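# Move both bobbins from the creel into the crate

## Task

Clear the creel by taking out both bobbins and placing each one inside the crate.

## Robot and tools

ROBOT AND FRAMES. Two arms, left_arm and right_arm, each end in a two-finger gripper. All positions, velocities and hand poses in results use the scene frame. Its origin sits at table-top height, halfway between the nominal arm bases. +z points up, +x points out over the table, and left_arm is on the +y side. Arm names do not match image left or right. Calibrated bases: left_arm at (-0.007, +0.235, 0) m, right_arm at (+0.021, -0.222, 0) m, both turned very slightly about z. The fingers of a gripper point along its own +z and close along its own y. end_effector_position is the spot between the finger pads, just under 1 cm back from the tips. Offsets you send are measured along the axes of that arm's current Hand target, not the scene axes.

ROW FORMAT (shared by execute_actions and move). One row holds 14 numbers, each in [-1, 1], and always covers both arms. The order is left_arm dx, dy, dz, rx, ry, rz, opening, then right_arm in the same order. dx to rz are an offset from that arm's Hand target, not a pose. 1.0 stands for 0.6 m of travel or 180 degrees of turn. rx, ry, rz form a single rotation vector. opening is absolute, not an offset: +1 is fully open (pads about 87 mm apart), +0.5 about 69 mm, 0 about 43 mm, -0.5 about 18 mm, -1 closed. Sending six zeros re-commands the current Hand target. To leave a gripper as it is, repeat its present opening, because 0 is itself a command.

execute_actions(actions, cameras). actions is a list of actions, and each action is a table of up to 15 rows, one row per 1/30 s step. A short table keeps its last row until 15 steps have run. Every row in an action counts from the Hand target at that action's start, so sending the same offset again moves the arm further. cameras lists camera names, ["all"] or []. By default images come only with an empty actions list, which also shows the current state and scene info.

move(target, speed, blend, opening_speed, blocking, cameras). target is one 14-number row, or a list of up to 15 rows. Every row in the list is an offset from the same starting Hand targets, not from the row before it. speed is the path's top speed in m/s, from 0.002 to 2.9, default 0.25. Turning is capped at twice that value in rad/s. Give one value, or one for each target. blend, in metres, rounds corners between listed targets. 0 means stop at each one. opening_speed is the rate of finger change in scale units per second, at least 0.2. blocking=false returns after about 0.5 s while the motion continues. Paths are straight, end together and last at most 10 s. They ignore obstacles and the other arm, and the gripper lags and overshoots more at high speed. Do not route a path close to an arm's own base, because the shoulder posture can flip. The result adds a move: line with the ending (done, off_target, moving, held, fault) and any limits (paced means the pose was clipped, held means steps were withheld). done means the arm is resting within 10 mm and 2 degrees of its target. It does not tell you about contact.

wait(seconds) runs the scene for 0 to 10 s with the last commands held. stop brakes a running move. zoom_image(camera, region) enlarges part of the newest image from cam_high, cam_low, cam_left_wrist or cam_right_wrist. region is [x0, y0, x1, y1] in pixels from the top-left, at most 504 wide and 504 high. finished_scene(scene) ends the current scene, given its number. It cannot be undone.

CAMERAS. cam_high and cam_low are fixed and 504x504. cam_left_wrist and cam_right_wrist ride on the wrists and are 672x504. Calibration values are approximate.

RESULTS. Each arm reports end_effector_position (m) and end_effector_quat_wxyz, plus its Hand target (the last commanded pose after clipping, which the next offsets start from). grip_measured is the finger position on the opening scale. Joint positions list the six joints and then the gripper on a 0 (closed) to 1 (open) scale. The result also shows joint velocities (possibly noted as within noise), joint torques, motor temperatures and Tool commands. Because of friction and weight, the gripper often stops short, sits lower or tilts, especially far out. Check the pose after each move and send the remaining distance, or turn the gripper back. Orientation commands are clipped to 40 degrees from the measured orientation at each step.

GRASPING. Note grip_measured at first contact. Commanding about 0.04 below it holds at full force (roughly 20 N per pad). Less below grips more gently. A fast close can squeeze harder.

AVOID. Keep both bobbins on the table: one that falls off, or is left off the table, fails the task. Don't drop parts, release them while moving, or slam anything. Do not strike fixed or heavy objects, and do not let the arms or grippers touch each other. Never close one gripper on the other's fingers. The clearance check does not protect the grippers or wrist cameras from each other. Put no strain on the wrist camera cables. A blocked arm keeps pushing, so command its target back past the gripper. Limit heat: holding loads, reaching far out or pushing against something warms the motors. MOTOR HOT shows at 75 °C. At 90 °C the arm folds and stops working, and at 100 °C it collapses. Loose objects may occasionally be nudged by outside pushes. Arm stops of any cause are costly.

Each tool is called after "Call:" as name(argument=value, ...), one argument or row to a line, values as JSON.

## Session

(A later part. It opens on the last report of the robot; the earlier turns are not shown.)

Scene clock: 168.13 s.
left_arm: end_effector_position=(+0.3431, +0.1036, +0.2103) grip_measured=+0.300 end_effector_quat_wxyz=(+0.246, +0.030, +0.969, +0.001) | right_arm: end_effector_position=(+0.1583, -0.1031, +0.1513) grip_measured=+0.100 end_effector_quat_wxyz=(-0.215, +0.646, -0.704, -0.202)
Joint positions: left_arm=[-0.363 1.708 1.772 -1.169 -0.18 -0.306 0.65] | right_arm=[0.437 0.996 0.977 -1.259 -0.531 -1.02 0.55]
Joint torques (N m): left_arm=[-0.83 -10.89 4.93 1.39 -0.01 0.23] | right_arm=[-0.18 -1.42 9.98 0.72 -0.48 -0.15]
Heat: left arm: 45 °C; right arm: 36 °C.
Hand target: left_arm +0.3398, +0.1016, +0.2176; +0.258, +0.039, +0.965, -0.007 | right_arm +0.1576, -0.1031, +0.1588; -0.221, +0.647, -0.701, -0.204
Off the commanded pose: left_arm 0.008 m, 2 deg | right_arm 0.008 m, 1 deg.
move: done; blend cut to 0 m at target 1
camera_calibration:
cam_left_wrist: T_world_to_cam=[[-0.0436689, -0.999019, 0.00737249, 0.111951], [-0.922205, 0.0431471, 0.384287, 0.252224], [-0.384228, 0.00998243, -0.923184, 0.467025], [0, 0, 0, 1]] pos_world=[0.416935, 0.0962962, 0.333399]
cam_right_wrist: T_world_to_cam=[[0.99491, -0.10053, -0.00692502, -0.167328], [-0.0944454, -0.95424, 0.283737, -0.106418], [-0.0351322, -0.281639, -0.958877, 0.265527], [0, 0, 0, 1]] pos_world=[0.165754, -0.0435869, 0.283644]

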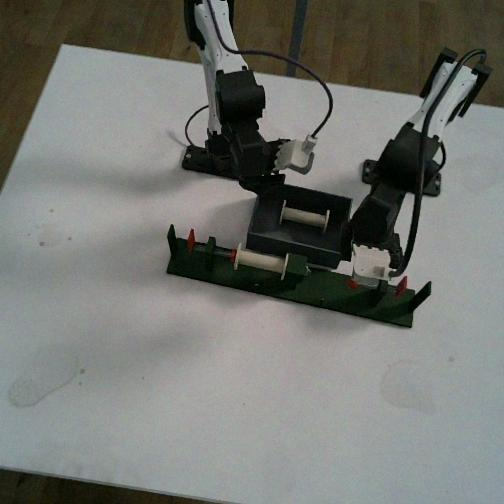

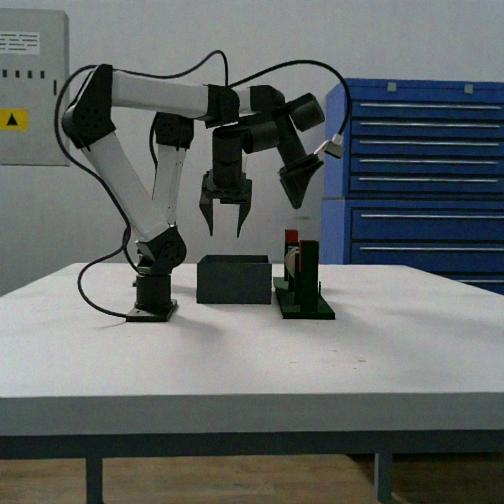

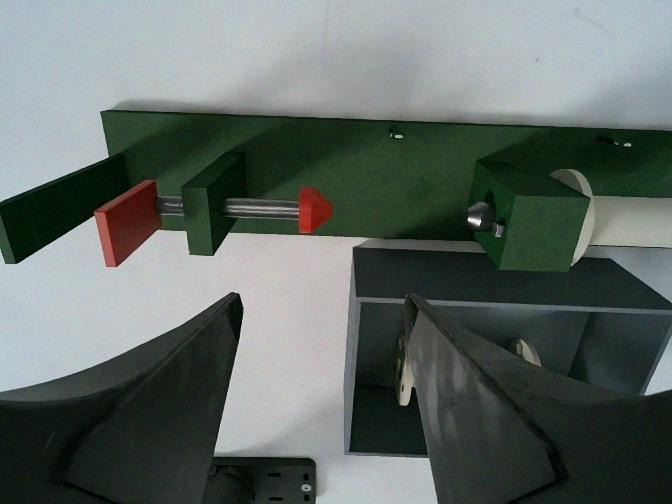

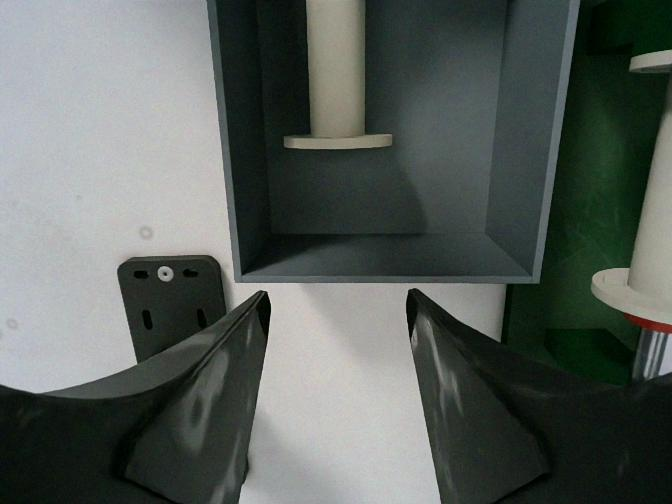

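Call:
move(
  target=[
    [0,0,0,0,0,0,0.3, 0.0983,-0.2207,-0.2135,0.2687,0.0219,0.4216,-0.5],
    [0.0467,-0.2145,0.0993,0.2687,-0.0219,0.4216,0.3, 0.1203,-0.2625,-0.1475,0.3505,0,0.936,-0.95],
  ],
  speed=0.2,
  blend=[0.02,0],
  cameras=["all"],
)

Scene clock: 201.70 s.
left_arm: end_effector_position=(+0.3322, -0.0198, +0.1469) grip_measured=+0.300 end_effector_quat_wxyz=(+0.194, +0.693, +0.660, -0.216) | right_arm: end_effector_position=(+0.3060, -0.2253, +0.1898) grip_measured=-0.949 end_effector_quat_wxyz=(+0.051, +0.728, +0.683, -0.031)
Joint positions: left_arm=[-0.461 1.979 1.864 -1.183 0.528 1.036 0.65] | right_arm=[-0.036 1.62 1.643 -1.558 0.114 1.545 0.025]
Joint torques (N m): left_arm=[-1.02 -8.95 8.77 0.75 0.49 0.27] | right_arm=[-0.23 -4.12 8.58 0.26 0.09 0.03]
Motor temperatures (°C): left_arm=[25 45 45 27 25 26 22] | right_arm=[21 28 38 26 22 25 25]
Heat: left arm: 45 °C; right arm: 38 °C.
Hand target: left_arm +0.3350, -0.0268, +0.1512; +0.202, +0.701, +0.648, -0.219 | right_arm +0.3058, -0.2252, +0.1898; +0.036, +0.733, +0.678, -0.038
Off the commanded pose: left_arm 0.009 m, 2 deg | right_arm 0.000 m, 2 deg.
joint sent to its limit (right arm) — joint 4 (wrist pitch), lower limit. The joint targets still meet the commanded pose.
move: done
camera_calibration:
cam_left_wrist: T_world_to_cam=[[-0.998267, 0.041373, 0.0418447, 0.321323], [0.0520097, 0.952983, 0.298526, -0.0211952], [-0.0275263, 0.300185, -0.953484, 0.297312], [0, 0, 0, 1]] pos_world=[0.330053, -0.0823441, 0.276364]
cam_right_wrist: T_world_to_cam=[[-0.996715, 0.0772249, -0.0244191, 0.326478], [0.0383315, 0.715353, 0.697711, 0.0369996], [0.071349, 0.694483, -0.715963, 0.414497], [0, 0, 0, 1]] pos_world=[0.294413, -0.339541, 0.278922]

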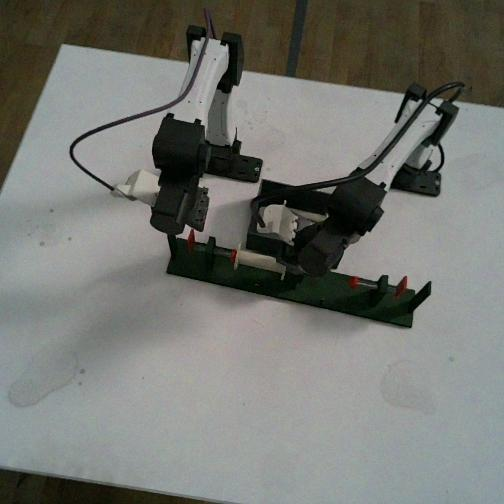

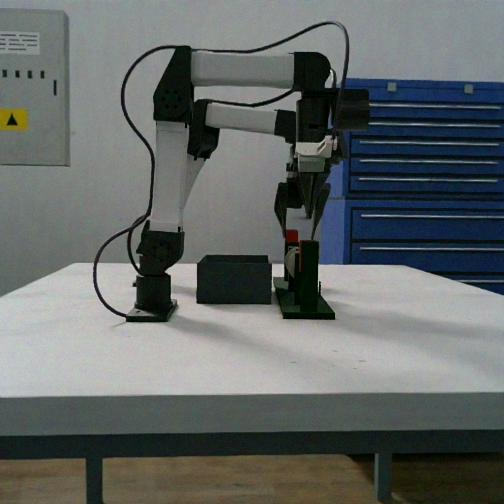

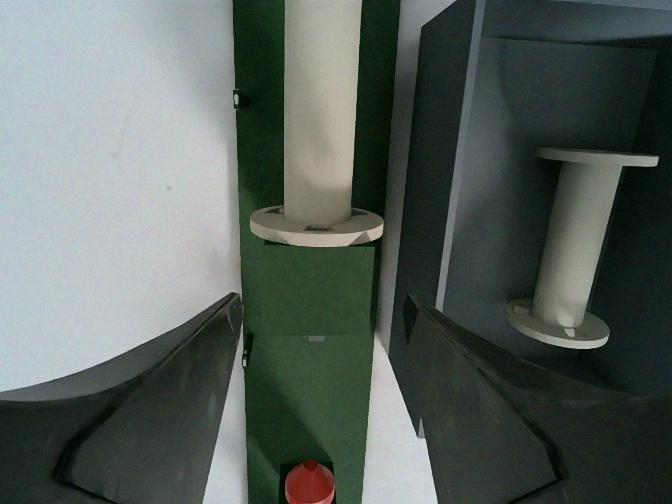

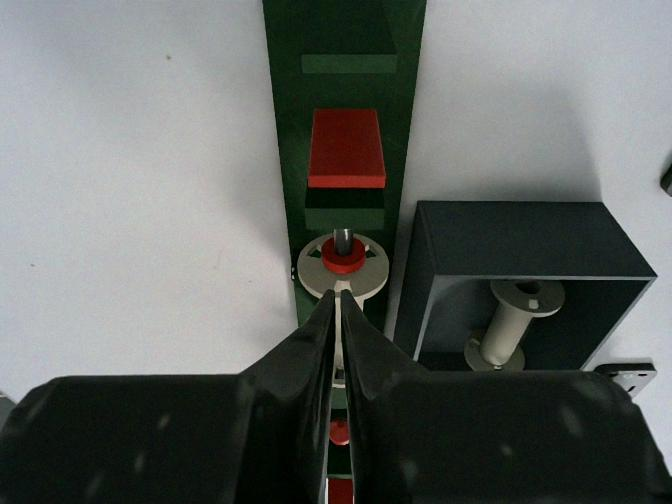

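Call:
move(
  target=[
    [0.0052,-0.0008,0.1738,0,0,0,0.3, 0.0162,-0.0033,0.134,0,0,0,-0.95],
    [0.0052,-0.0008,0.1738,0,0,0,-0.38, 0.0162,-0.0033,0.134,0,0,0,-0.95],
  ],
  speed=0.07,
  opening_speed=0.5,
  cameras=["all"],
)

Scene clock: 219.27 s.
left_arm: end_effector_position=(+0.3310, -0.0827, +0.0714) grip_measured=-0.283 end_effector_quat_wxyz=(+0.207, +0.702, +0.645, -0.220) | right_arm: end_effector_position=(+0.2998, -0.2202, +0.1225) grip_measured=-0.950 end_effector_quat_wxyz=(+0.029, +0.729, +0.683, -0.034)
Joint positions: left_arm=[-0.585 2.08 1.698 -0.83 0.51 0.928 0.358] | right_arm=[-0.036 1.598 1.348 -1.323 0.089 1.549 0.025]
Joint torques (N m): left_arm=[-0.72 -10.24 5.09 1.15 0.26 0.03] | right_arm=[0.21 -4.42 3.55 0.86 0.38 0.07]
Heat: left arm: 47 °C; right arm: 38 °C.
Hand target: left_arm +0.3300, -0.0833, +0.0638; +0.202, +0.701, +0.648, -0.219 | right_arm +0.3039, -0.2238, +0.1088; +0.035, +0.733, +0.678, -0.038
Off the commanded pose: left_arm 0.008 m, 1 deg | right_arm 0.015 m, 1 deg.
move: off_target (right_arm)
camera_calibration:
cam_left_wrist: T_world_to_cam=[[-0.99727, 0.0710531, 0.0200919, 0.329649], [0.0738389, 0.958897, 0.273978, 0.0563643], [0.000200891, 0.274714, -0.961526, 0.233468], [0, 0, 0, 1]] pos_world=[0.324541, -0.141607, 0.20242]
cam_right_wrist: T_world_to_cam=[[-0.99659, 0.0814764, 0.01305, 0.314564], [0.0661801, 0.694784, 0.716167, 0.0653325], [0.0492838, 0.714589, -0.697807, 0.372016], [0, 0, 0, 1]] pos_world=[0.290833, -0.33686, 0.208701]

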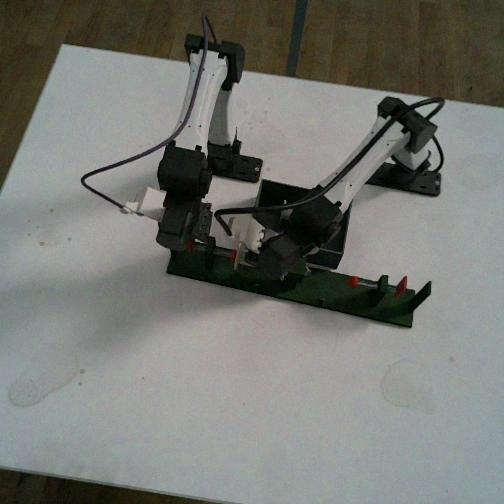

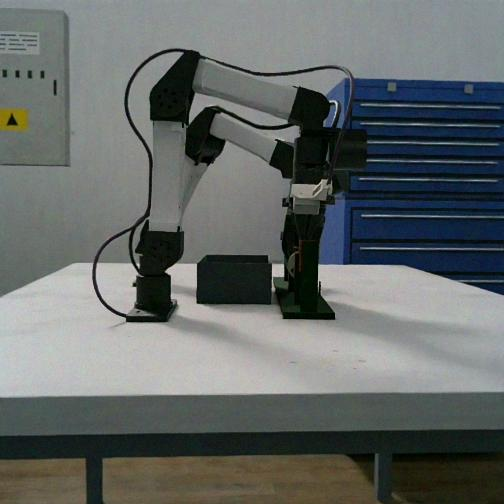

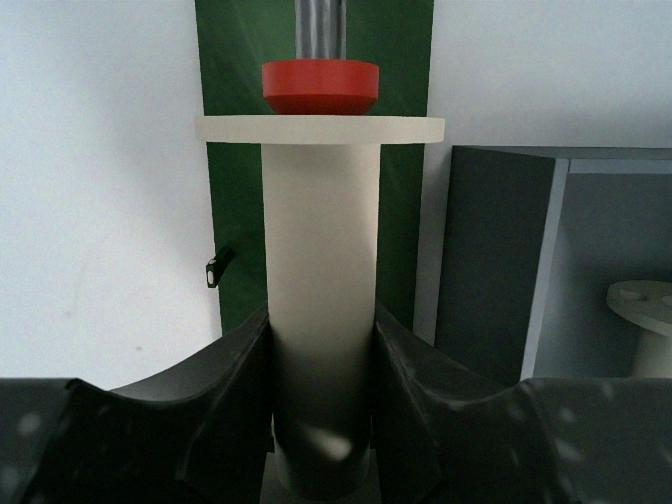

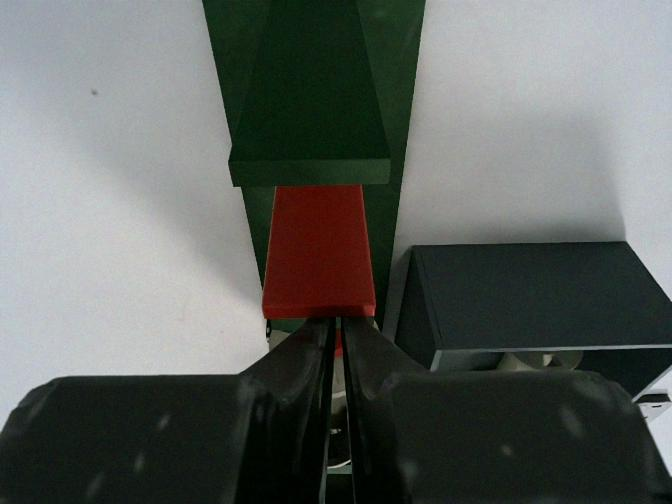

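Call:
move(
  target=[
    [0,0,0,0,0,0,-0.38, -0.06,0.0067,-0.005,0,-0.08,0,-0.95],
    [0,0,0,0,0,0,-0.38, -0.185,0.0067,0.004,0,-0.13,0,-0.95],
  ],
  speed=0.05,
  blend=[0.01,0],
  cameras=["cam_left_wrist","cam_right_wrist"],
)

Scene clock: 229.17 s.
left_arm: end_effector_position=(+0.3312, -0.0827, +0.0714) grip_measured=-0.283 end_effector_quat_wxyz=(+0.207, +0.702, +0.645, -0.220) | right_arm: end_effector_position=(+0.2957, -0.2603, +0.1206) grip_measured=-0.950 end_effector_quat_wxyz=(+0.076, +0.712, +0.693, -0.088)
Joint positions: left_arm=[-0.585 2.08 1.698 -0.83 0.509 0.928 0.358] | right_arm=[-0.087 1.598 1.348 -1.309 0.233 1.458 0.025]
Joint torques (N m): left_arm=[-0.72 -10.22 5.11 1.14 0.27 0.03] | right_arm=[-4.51 -4.56 7.76 0.8 3.32 -0.24]
Heat: left arm: 46 °C; right arm: 37 °C.
Hand target: left_arm +0.3300, -0.0833, +0.0638; +0.202, +0.701, +0.648, -0.219 | right_arm +0.2994, -0.3344, +0.1180; +0.172, +0.710, +0.657, -0.186
Off the commanded pose: left_arm 0.008 m, 1 deg | right_arm 0.074 m, 16 deg.
move: off_target (right_arm)
camera_calibration:
cam_left_wrist: T_world_to_cam=[[-0.997322, 0.0704522, 0.0196476, 0.329779], [0.0731389, 0.95883, 0.2744, 0.056584], [0.00049335, 0.275102, -0.961415, 0.233433], [0, 0, 0, 1]] pos_world=[0.324642, -0.141706, 0.20242]
cam_right_wrist: T_world_to_cam=[[-0.998762, 0.0452301, 0.0207186, 0.304035], [0.0484957, 0.792236, 0.608284, 0.138497], [0.0110988, 0.608536, -0.793449, 0.394859], [0, 0, 0, 1]] pos_world=[0.292559, -0.36376, 0.222756]
Images, in order (width x height): cam_left_wrist 672x504, cam_right_wrist 672x504.

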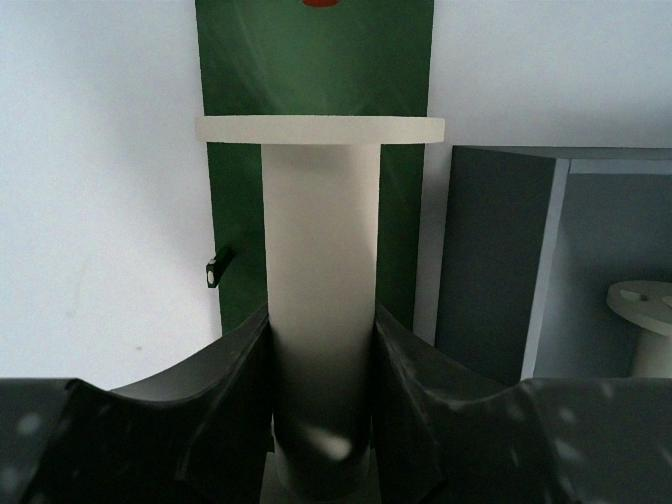

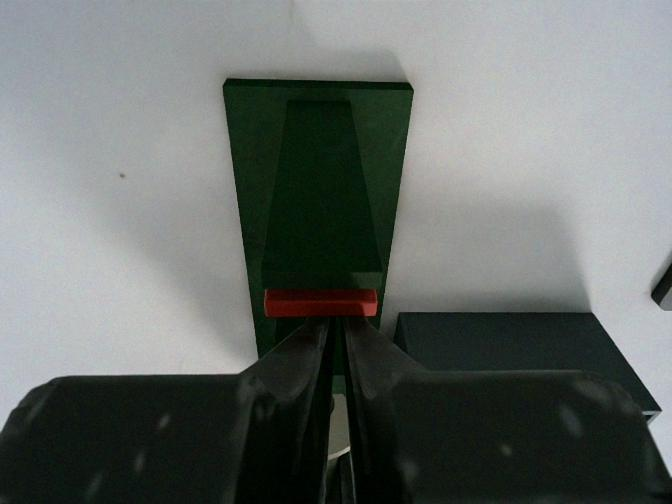

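Call:
move(
  target=[-0.0325,0,0.0147,0,0,0,-0.38, 0,0,0,0,0,0,-0.95],
  speed=0.04,
  cameras=["cam_left_wrist"],
)

Scene clock: 232.80 s.
left_arm: end_effector_position=(+0.3257, -0.0974, +0.0630) grip_measured=-0.283 end_effector_quat_wxyz=(+0.195, +0.703, +0.649, -0.216) | right_arm: end_effector_position=(+0.2956, -0.2603, +0.1206) grip_measured=-0.950 end_effector_quat_wxyz=(+0.076, +0.711, +0.693, -0.088)
Joint positions: left_arm=[-0.625 2.12 1.732 -0.829 0.483 0.89 0.358] | right_arm=[-0.087 1.598 1.348 -1.309 0.233 1.456 0.025]
Joint torques (N m): left_arm=[-0.8 -10.71 8.4 0.98 0.38 -0.02] | right_arm=[-4.51 -4.62 7.69 0.82 3.32 -0.24]
Heat: left arm: 46 °C; right arm: 37 °C.
Hand target: left_arm +0.3283, -0.1043, +0.0676; +0.202, +0.701, +0.648, -0.219 | right_arm +0.2993, -0.3344, +0.1180; +0.172, +0.710, +0.657, -0.186
Off the commanded pose: left_arm 0.009 m, 1 deg | right_arm 0.074 m, 16 deg.
move: off_target (right_arm)
camera_calibration:
cam_left_wrist: T_world_to_cam=[[-0.997059, 0.0697327, 0.0317853, 0.32459], [0.0760345, 0.951972, 0.296593, 0.0703947], [-0.00957653, 0.298137, -0.954475, 0.234551], [0, 0, 0, 1]] pos_world=[0.320529, -0.159577, 0.192678]
Images, in order (width x height): cam_left_wrist 672x504.

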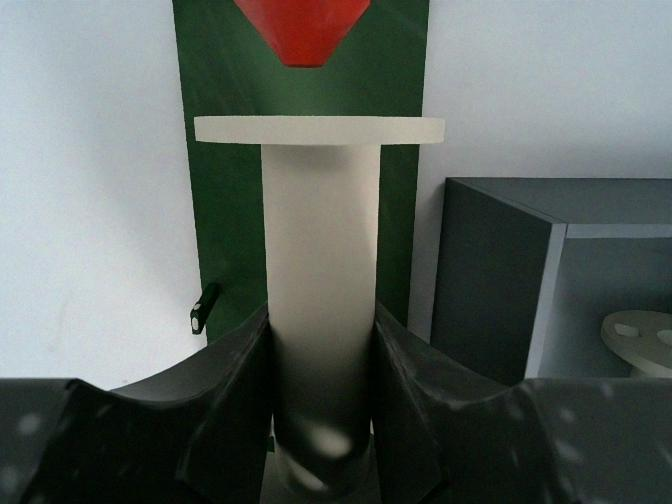

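Call:
move(
  target=[
    [-0.0717,0,-0.1024,0,0,0,-0.38, 0,0,0,0,0,0,-0.95],
    [-0.088,0,-0.2129,0,0,0,-0.38, 0,0,0,0,0,0,-0.95],
  ],
  speed=0.07,
  blend=[0.015,0],
  cameras=["cam_left_wrist","cam_low","cam_high"],
)

Scene clock: 241.33 s.
left_arm: end_effector_position=(+0.3266, -0.0718, +0.1960) grip_measured=-0.283 end_effector_quat_wxyz=(+0.189, +0.697, +0.658, -0.215) | right_arm: end_effector_position=(+0.2956, -0.2603, +0.1206) grip_measured=-0.950 end_effector_quat_wxyz=(+0.076, +0.711, +0.693, -0.088)
Joint positions: left_arm=[-0.578 2.157 2.335 -1.427 0.492 0.922 0.358] | right_arm=[-0.087 1.598 1.348 -1.309 0.233 1.456 0.025]
Joint torques (N m): left_arm=[0.2 -10.47 8.66 0.87 0.51 0.26] | right_arm=[-4.52 -4.6 7.75 0.8 3.33 -0.25]
Motor temperatures (°C): left_arm=[24 46 46 26 25 26 23] | right_arm=[22 28 36 25 28 25 25]
Heat: left arm: 46 °C; right arm: 36 °C.
Hand target: left_arm +0.3308, -0.0751, +0.2027; +0.202, +0.701, +0.648, -0.219 | right_arm +0.2993, -0.3344, +0.1180; +0.172, +0.710, +0.657, -0.186
Off the commanded pose: left_arm 0.009 m, 2 deg | right_arm 0.074 m, 16 deg.
move: off_target (right_arm)
camera_calibration:
cam_left_wrist: T_world_to_cam=[[-0.997646, 0.0512996, 0.0455047, 0.315634], [0.0628117, 0.94988, 0.306241, 0.00877724], [-0.0275139, 0.308378, -0.950866, 0.359673], [0, 0, 0, 1]] pos_world=[0.324236, -0.135445, 0.32495]
Images, in order (width x height): cam_high 504x504, cam_low 504x504, cam_left_wrist 672x504.

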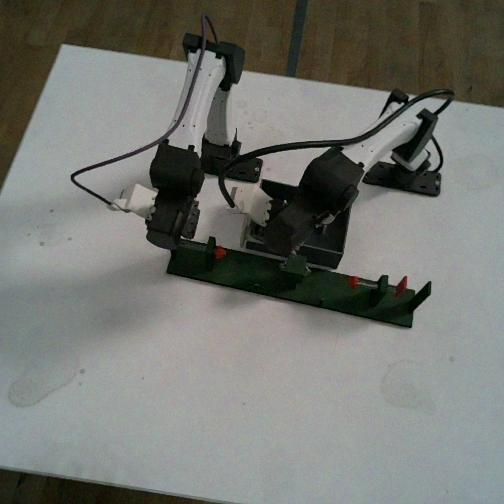

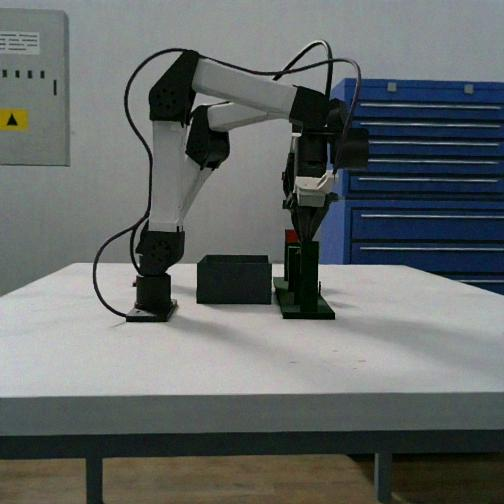

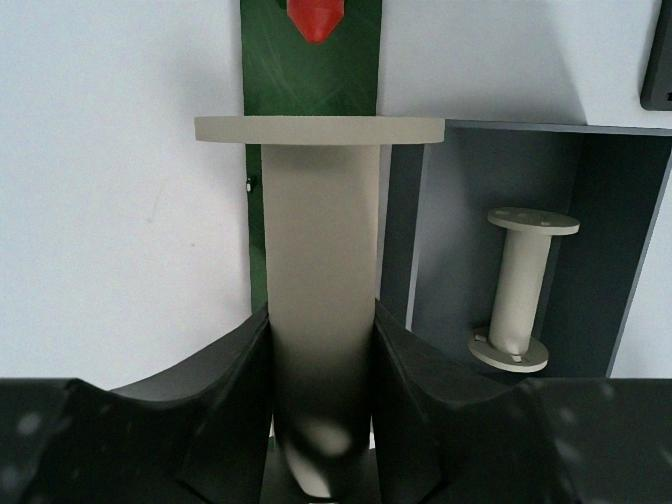

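Call:
move(
  target=[0.0639,-0.1813,-0.0448,0,0,0,-0.38, 0.144,0,-0.083,0,0.13,0,-0.95],
  speed=0.1,
  cameras=["all"],
)

Scene clock: 259.00 s.
left_arm: end_effector_position=(+0.2282, -0.0184, +0.1963) grip_measured=-0.283 end_effector_quat_wxyz=(+0.187, +0.702, +0.651, -0.221) | right_arm: end_effector_position=(+0.3016, -0.2174, +0.1282) grip_measured=-0.950 end_effector_quat_wxyz=(+0.010, +0.727, +0.686, -0.007)
Joint positions: left_arm=[-0.618 1.651 1.647 -1.235 0.493 0.896 0.358] | right_arm=[-0.066 1.598 1.363 -1.33 0.024 1.511 0.025]
Joint torques (N m): left_arm=[-0.94 -10.04 4.94 1.16 0.31 -0.02] | right_arm=[-0.27 -3.38 7.41 0.59 1.07 0.07]
Heat: left arm: 48 °C; right arm: 36 °C.
Hand target: left_arm +0.2260, -0.0199, +0.2032; +0.202, +0.701, +0.648, -0.219 | right_arm +0.3072, -0.2350, +0.1190; +0.035, +0.733, +0.678, -0.038
Off the commanded pose: left_arm 0.007 m, 2 deg | right_arm 0.021 m, 5 deg.
move: off_target (right_arm)
camera_calibration:
cam_left_wrist: T_world_to_cam=[[-0.996175, 0.0708373, 0.0511668, 0.213537], [0.0830099, 0.950056, 0.300838, -0.0394588], [-0.0273007, 0.303935, -0.952302, 0.34097], [0, 0, 0, 1]] pos_world=[0.225304, -0.0812708, 0.325651]
cam_right_wrist: T_world_to_cam=[[-0.997303, 0.0732214, 0.00512634, 0.315432], [0.0514921, 0.648148, 0.759771, 0.0478962], [0.0523089, 0.757986, -0.65017, 0.376333], [0, 0, 0, 1]] pos_world=[0.292429, -0.339395, 0.206673]

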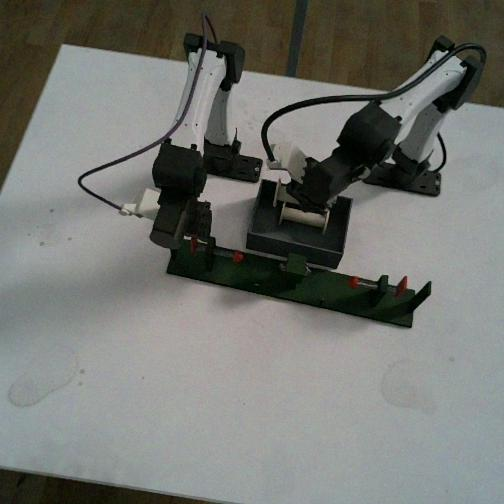

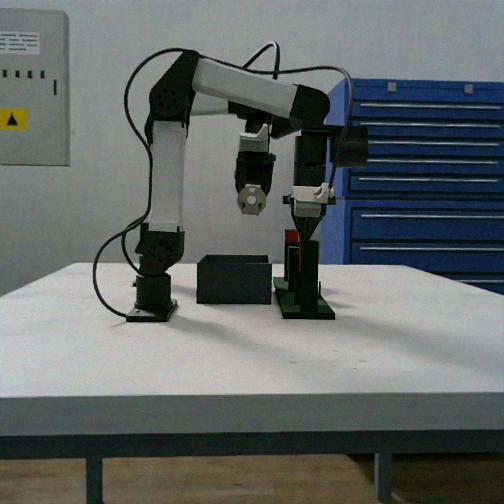

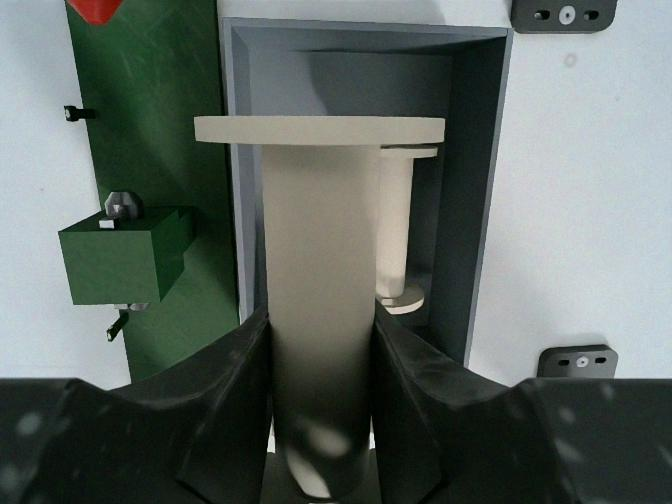

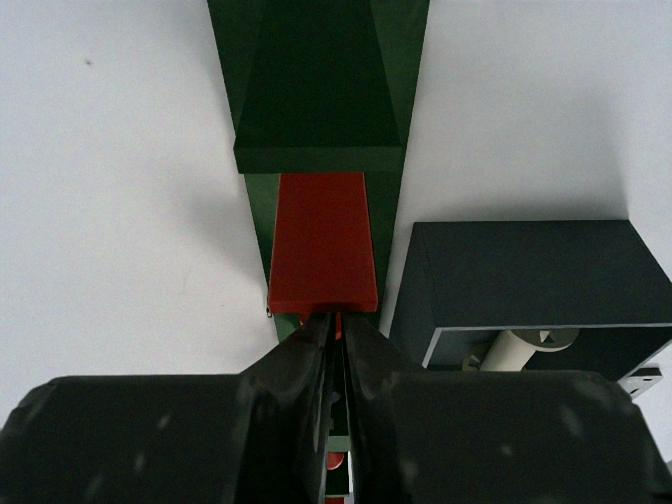

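Call:
move(
  target=[
    [0.1225,0.006,0.1747,0,0,0,-0.38, -0.008,0,-0.07,0,0,0,-0.95],
    [0.1675,0.0088,0.2388,0,0,0,-0.38, -0.011,0,-0.1,0,0,0,-0.95],
  ],
  speed=[0.1,0.05],
  cameras=["all"],
)

Scene clock: 269.03 s.
left_arm: end_effector_position=(+0.2285, -0.0187, +0.0310) grip_measured=-0.283 end_effector_quat_wxyz=(+0.197, +0.702, +0.648, -0.219) | right_arm: end_effector_position=(+0.3063, -0.2314, +0.1786) grip_measured=-0.950 end_effector_quat_wxyz=(+0.038, +0.728, +0.684, -0.030)
Joint positions: left_arm=[-0.618 1.696 1.02 -0.541 0.493 0.896 0.358] | right_arm=[-0.069 1.63 1.606 -1.527 0.095 1.513 0.025]
Joint torques (N m): left_arm=[0.16 -6.83 4.9 1.25 0.35 0.1] | right_arm=[-0.2 -4.21 9.32 0.24 0.32 0.03]
Heat: left arm: 47 °C; right arm: 37 °C.
Hand target: left_arm +0.2311, -0.0191, +0.0281; +0.202, +0.701, +0.648, -0.219 | right_arm +0.3071, -0.2353, +0.1793; +0.036, +0.733, +0.678, -0.038
Off the commanded pose: left_arm 0.004 m, 1 deg | right_arm 0.004 m, 1 deg.
move: done
camera_calibration:
cam_left_wrist: T_world_to_cam=[[-0.99692, 0.0711194, 0.0330424, 0.223189], [0.0776509, 0.954117, 0.28919, 0.0121852], [-0.0109594, 0.290865, -0.956701, 0.179768], [0, 0, 0, 1]] pos_world=[0.223526, -0.0797873, 0.161086]
cam_right_wrist: T_world_to_cam=[[-0.996913, 0.0782637, -0.0063407, 0.324086], [0.0505096, 0.701017, 0.711354, 0.0396719], [0.0601181, 0.708837, -0.702805, 0.415157], [0, 0, 0, 1]] pos_world=[0.296123, -0.347454, 0.265609]

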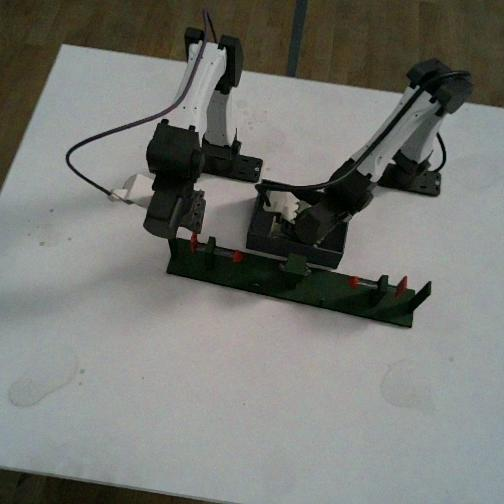

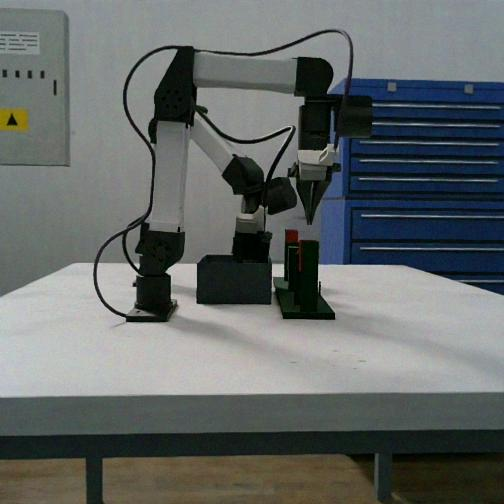

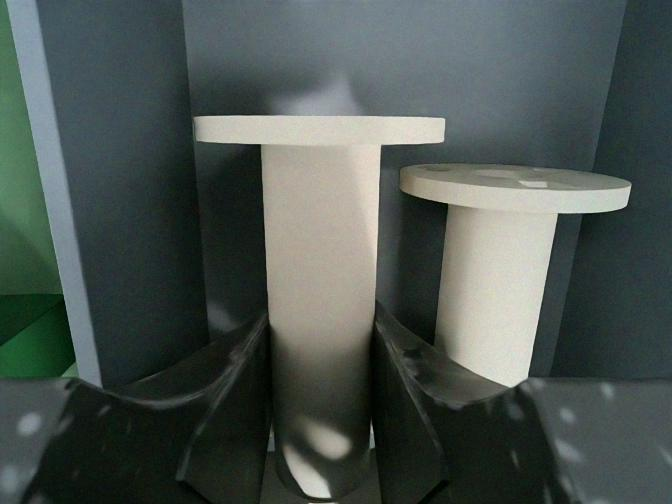

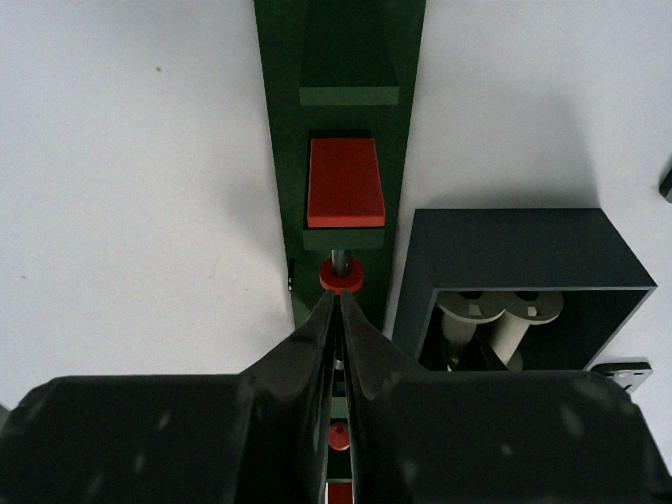

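Call:
move(
  target=[0.0115,0,0.0164,0,0,0,-0.38,0,0,0,0,0,0,-0.95],
  speed=0.03,
)

Scene clock: 278.93 s.
left_arm: end_effector_position=(+0.2305, -0.0203, +0.0246) grip_measured=-0.283 end_effector_quat_wxyz=(+0.203, +0.703, +0.646, -0.218) | right_arm: end_effector_position=(+0.3063, -0.2314, +0.1786) grip_measured=-0.950 end_effector_quat_wxyz=(+0.038, +0.728, +0.684, -0.030)
Joint positions: left_arm=[-0.617 1.707 1.001 -0.499 0.494 0.896 0.358] | right_arm=[-0.069 1.63 1.606 -1.527 0.095 1.513 0.025]
Joint torques (N m): left_arm=[0.16 -5.93 4.08 1.35 0.35 0.11] | right_arm=[-0.13 -4.11 9.35 0.25 0.33 0.03]
Heat: left arm: 46 °C; right arm: 37 °C.
Hand target: left_arm +0.2312, -0.0191, +0.0162; +0.202, +0.701, +0.648, -0.219 | right_arm +0.3071, -0.2353, +0.1793; +0.036, +0.733, +0.678, -0.038
Off the commanded pose: left_arm 0.009 m, 0 deg | right_arm 0.004 m, 1 deg.
move: done

Call:
move(
  target=[
    [-0.006,0,-0.0085,0,0,0,-0.38,0,0,0,0,0,0,-0.95],
    [-0.006,0,-0.0085,0,0,0,0.0,0,0,0,0,0,0,-0.95],
  ],
  speed=0.03,
  opening_speed=0.25,
)

Call:
move(
  target=[
    [-0.006,0,-0.05,0,0,0,0.0,0,0,0,0,0,0,-0.95],
    [-0.006,0,-0.29,0,0,0,0.0,0,0,0,0,0,0,-0.95],
  ],
  speed=0.07,
  cameras=["all"],
)

Call:
zoom_image(
  camera="cam_high",
  region=[240, 150, 400, 290],
)

Scene clock: 288.03 s.
left_arm: end_effector_position=(+0.2296, -0.0210, +0.0249) grip_measured=-0.001 end_effector_quat_wxyz=(+0.203, +0.702, +0.645, -0.222) | right_arm: end_effector_position=(+0.3063, -0.2314, +0.1786) grip_measured=-0.950 end_effector_quat_wxyz=(+0.038, +0.728, +0.684, -0.030)
Joint positions: left_arm=[-0.617 1.707 1.001 -0.499 0.5 0.896 0.5] | right_arm=[-0.069 1.63 1.606 -1.527 0.095 1.513 0.025]
Joint torques (N m): left_arm=[0.17 -6.95 5.34 1.07 0.27 0.1] | right_arm=[-0.18 -4.18 9.35 0.24 0.32 0.03]
Heat: left arm: 45 °C; right arm: 37 °C.
Hand target: left_arm +0.2312, -0.0191, +0.0224; +0.202, +0.701, +0.648, -0.219 | right_arm +0.3071, -0.2353, +0.1793; +0.036, +0.733, +0.678, -0.038
Off the commanded pose: left_arm 0.004 m, 0 deg | right_arm 0.004 m, 1 deg.
move: done

Scene clock: 291.63 s.
left_arm: end_effector_position=(+0.2340, +0.0789, +0.1529) grip_measured=+0.000 end_effector_quat_wxyz=(+0.177, +0.695, +0.660, -0.224) | right_arm: end_effector_position=(+0.3063, -0.2314, +0.1786) grip_measured=-0.950 end_effector_quat_wxyz=(+0.038, +0.728, +0.684, -0.030)
Joint positions: left_arm=[-0.314 1.528 1.361 -1.262 0.564 1.219 0.5] | right_arm=[-0.069 1.63 1.606 -1.527 0.095 1.513 0.025]
Joint torques (N m): left_arm=[0.29 -7.95 8.46 0.49 0.53 0.26] | right_arm=[-0.28 -4.11 9.32 0.24 0.32 0.04]
Heat: left arm: 46 °C; right arm: 37 °C.
Hand target: left_arm +0.2389, +0.0766, +0.1675; +0.202, +0.701, +0.648, -0.219 | right_arm +0.3071, -0.2353, +0.1793; +0.036, +0.733, +0.678, -0.038
Off the commanded pose: left_arm 0.016 m, 3 deg | right_arm 0.004 m, 1 deg.
move: off_target (left_arm)
camera_calibration:
cam_left_wrist: T_world_to_cam=[[-0.995682, 0.0544833, 0.0751616, 0.212216], [0.0751691, 0.948287, 0.308386, -0.118489], [-0.0544729, 0.312704, -0.948287, 0.275154], [0, 0, 0, 1]] pos_world=[0.235194, 0.0147576, 0.281515]
cam_right_wrist: T_world_to_cam=[[-0.99691, 0.0783246, -0.00598234, 0.323911], [0.0508027, 0.700949, 0.7114, 0.0395544], [0.0599134, 0.708898, -0.702762, 0.415233], [0, 0, 0, 1]] pos_world=[0.296023, -0.347454, 0.265609]

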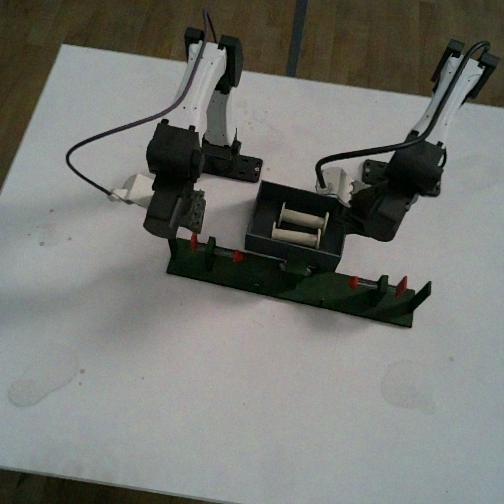

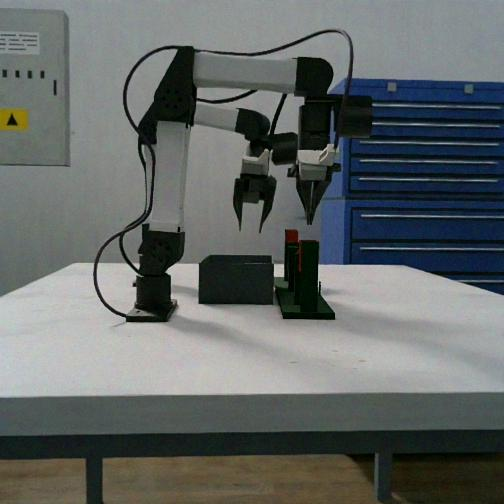

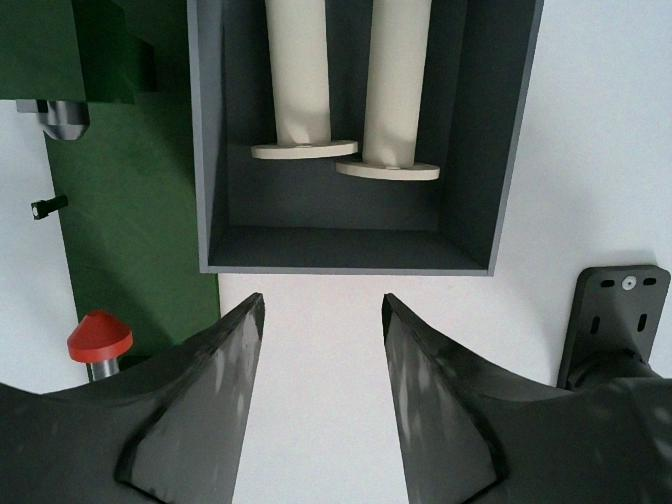

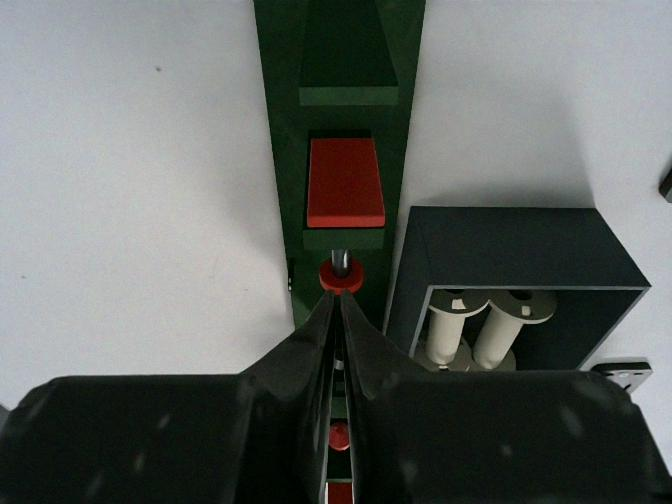

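Scaled by 3.150.

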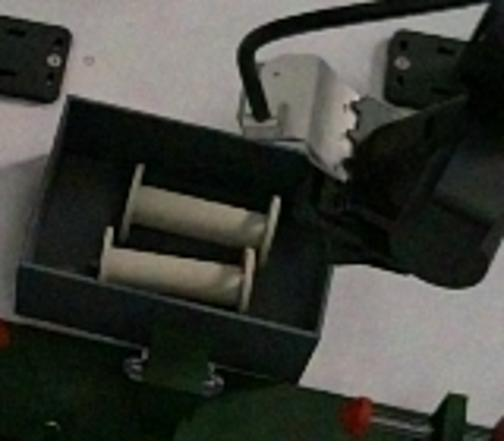

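Both in the crate.

Call:
finished_scene(
  scene=2,
)

The scene is finished: the task was done.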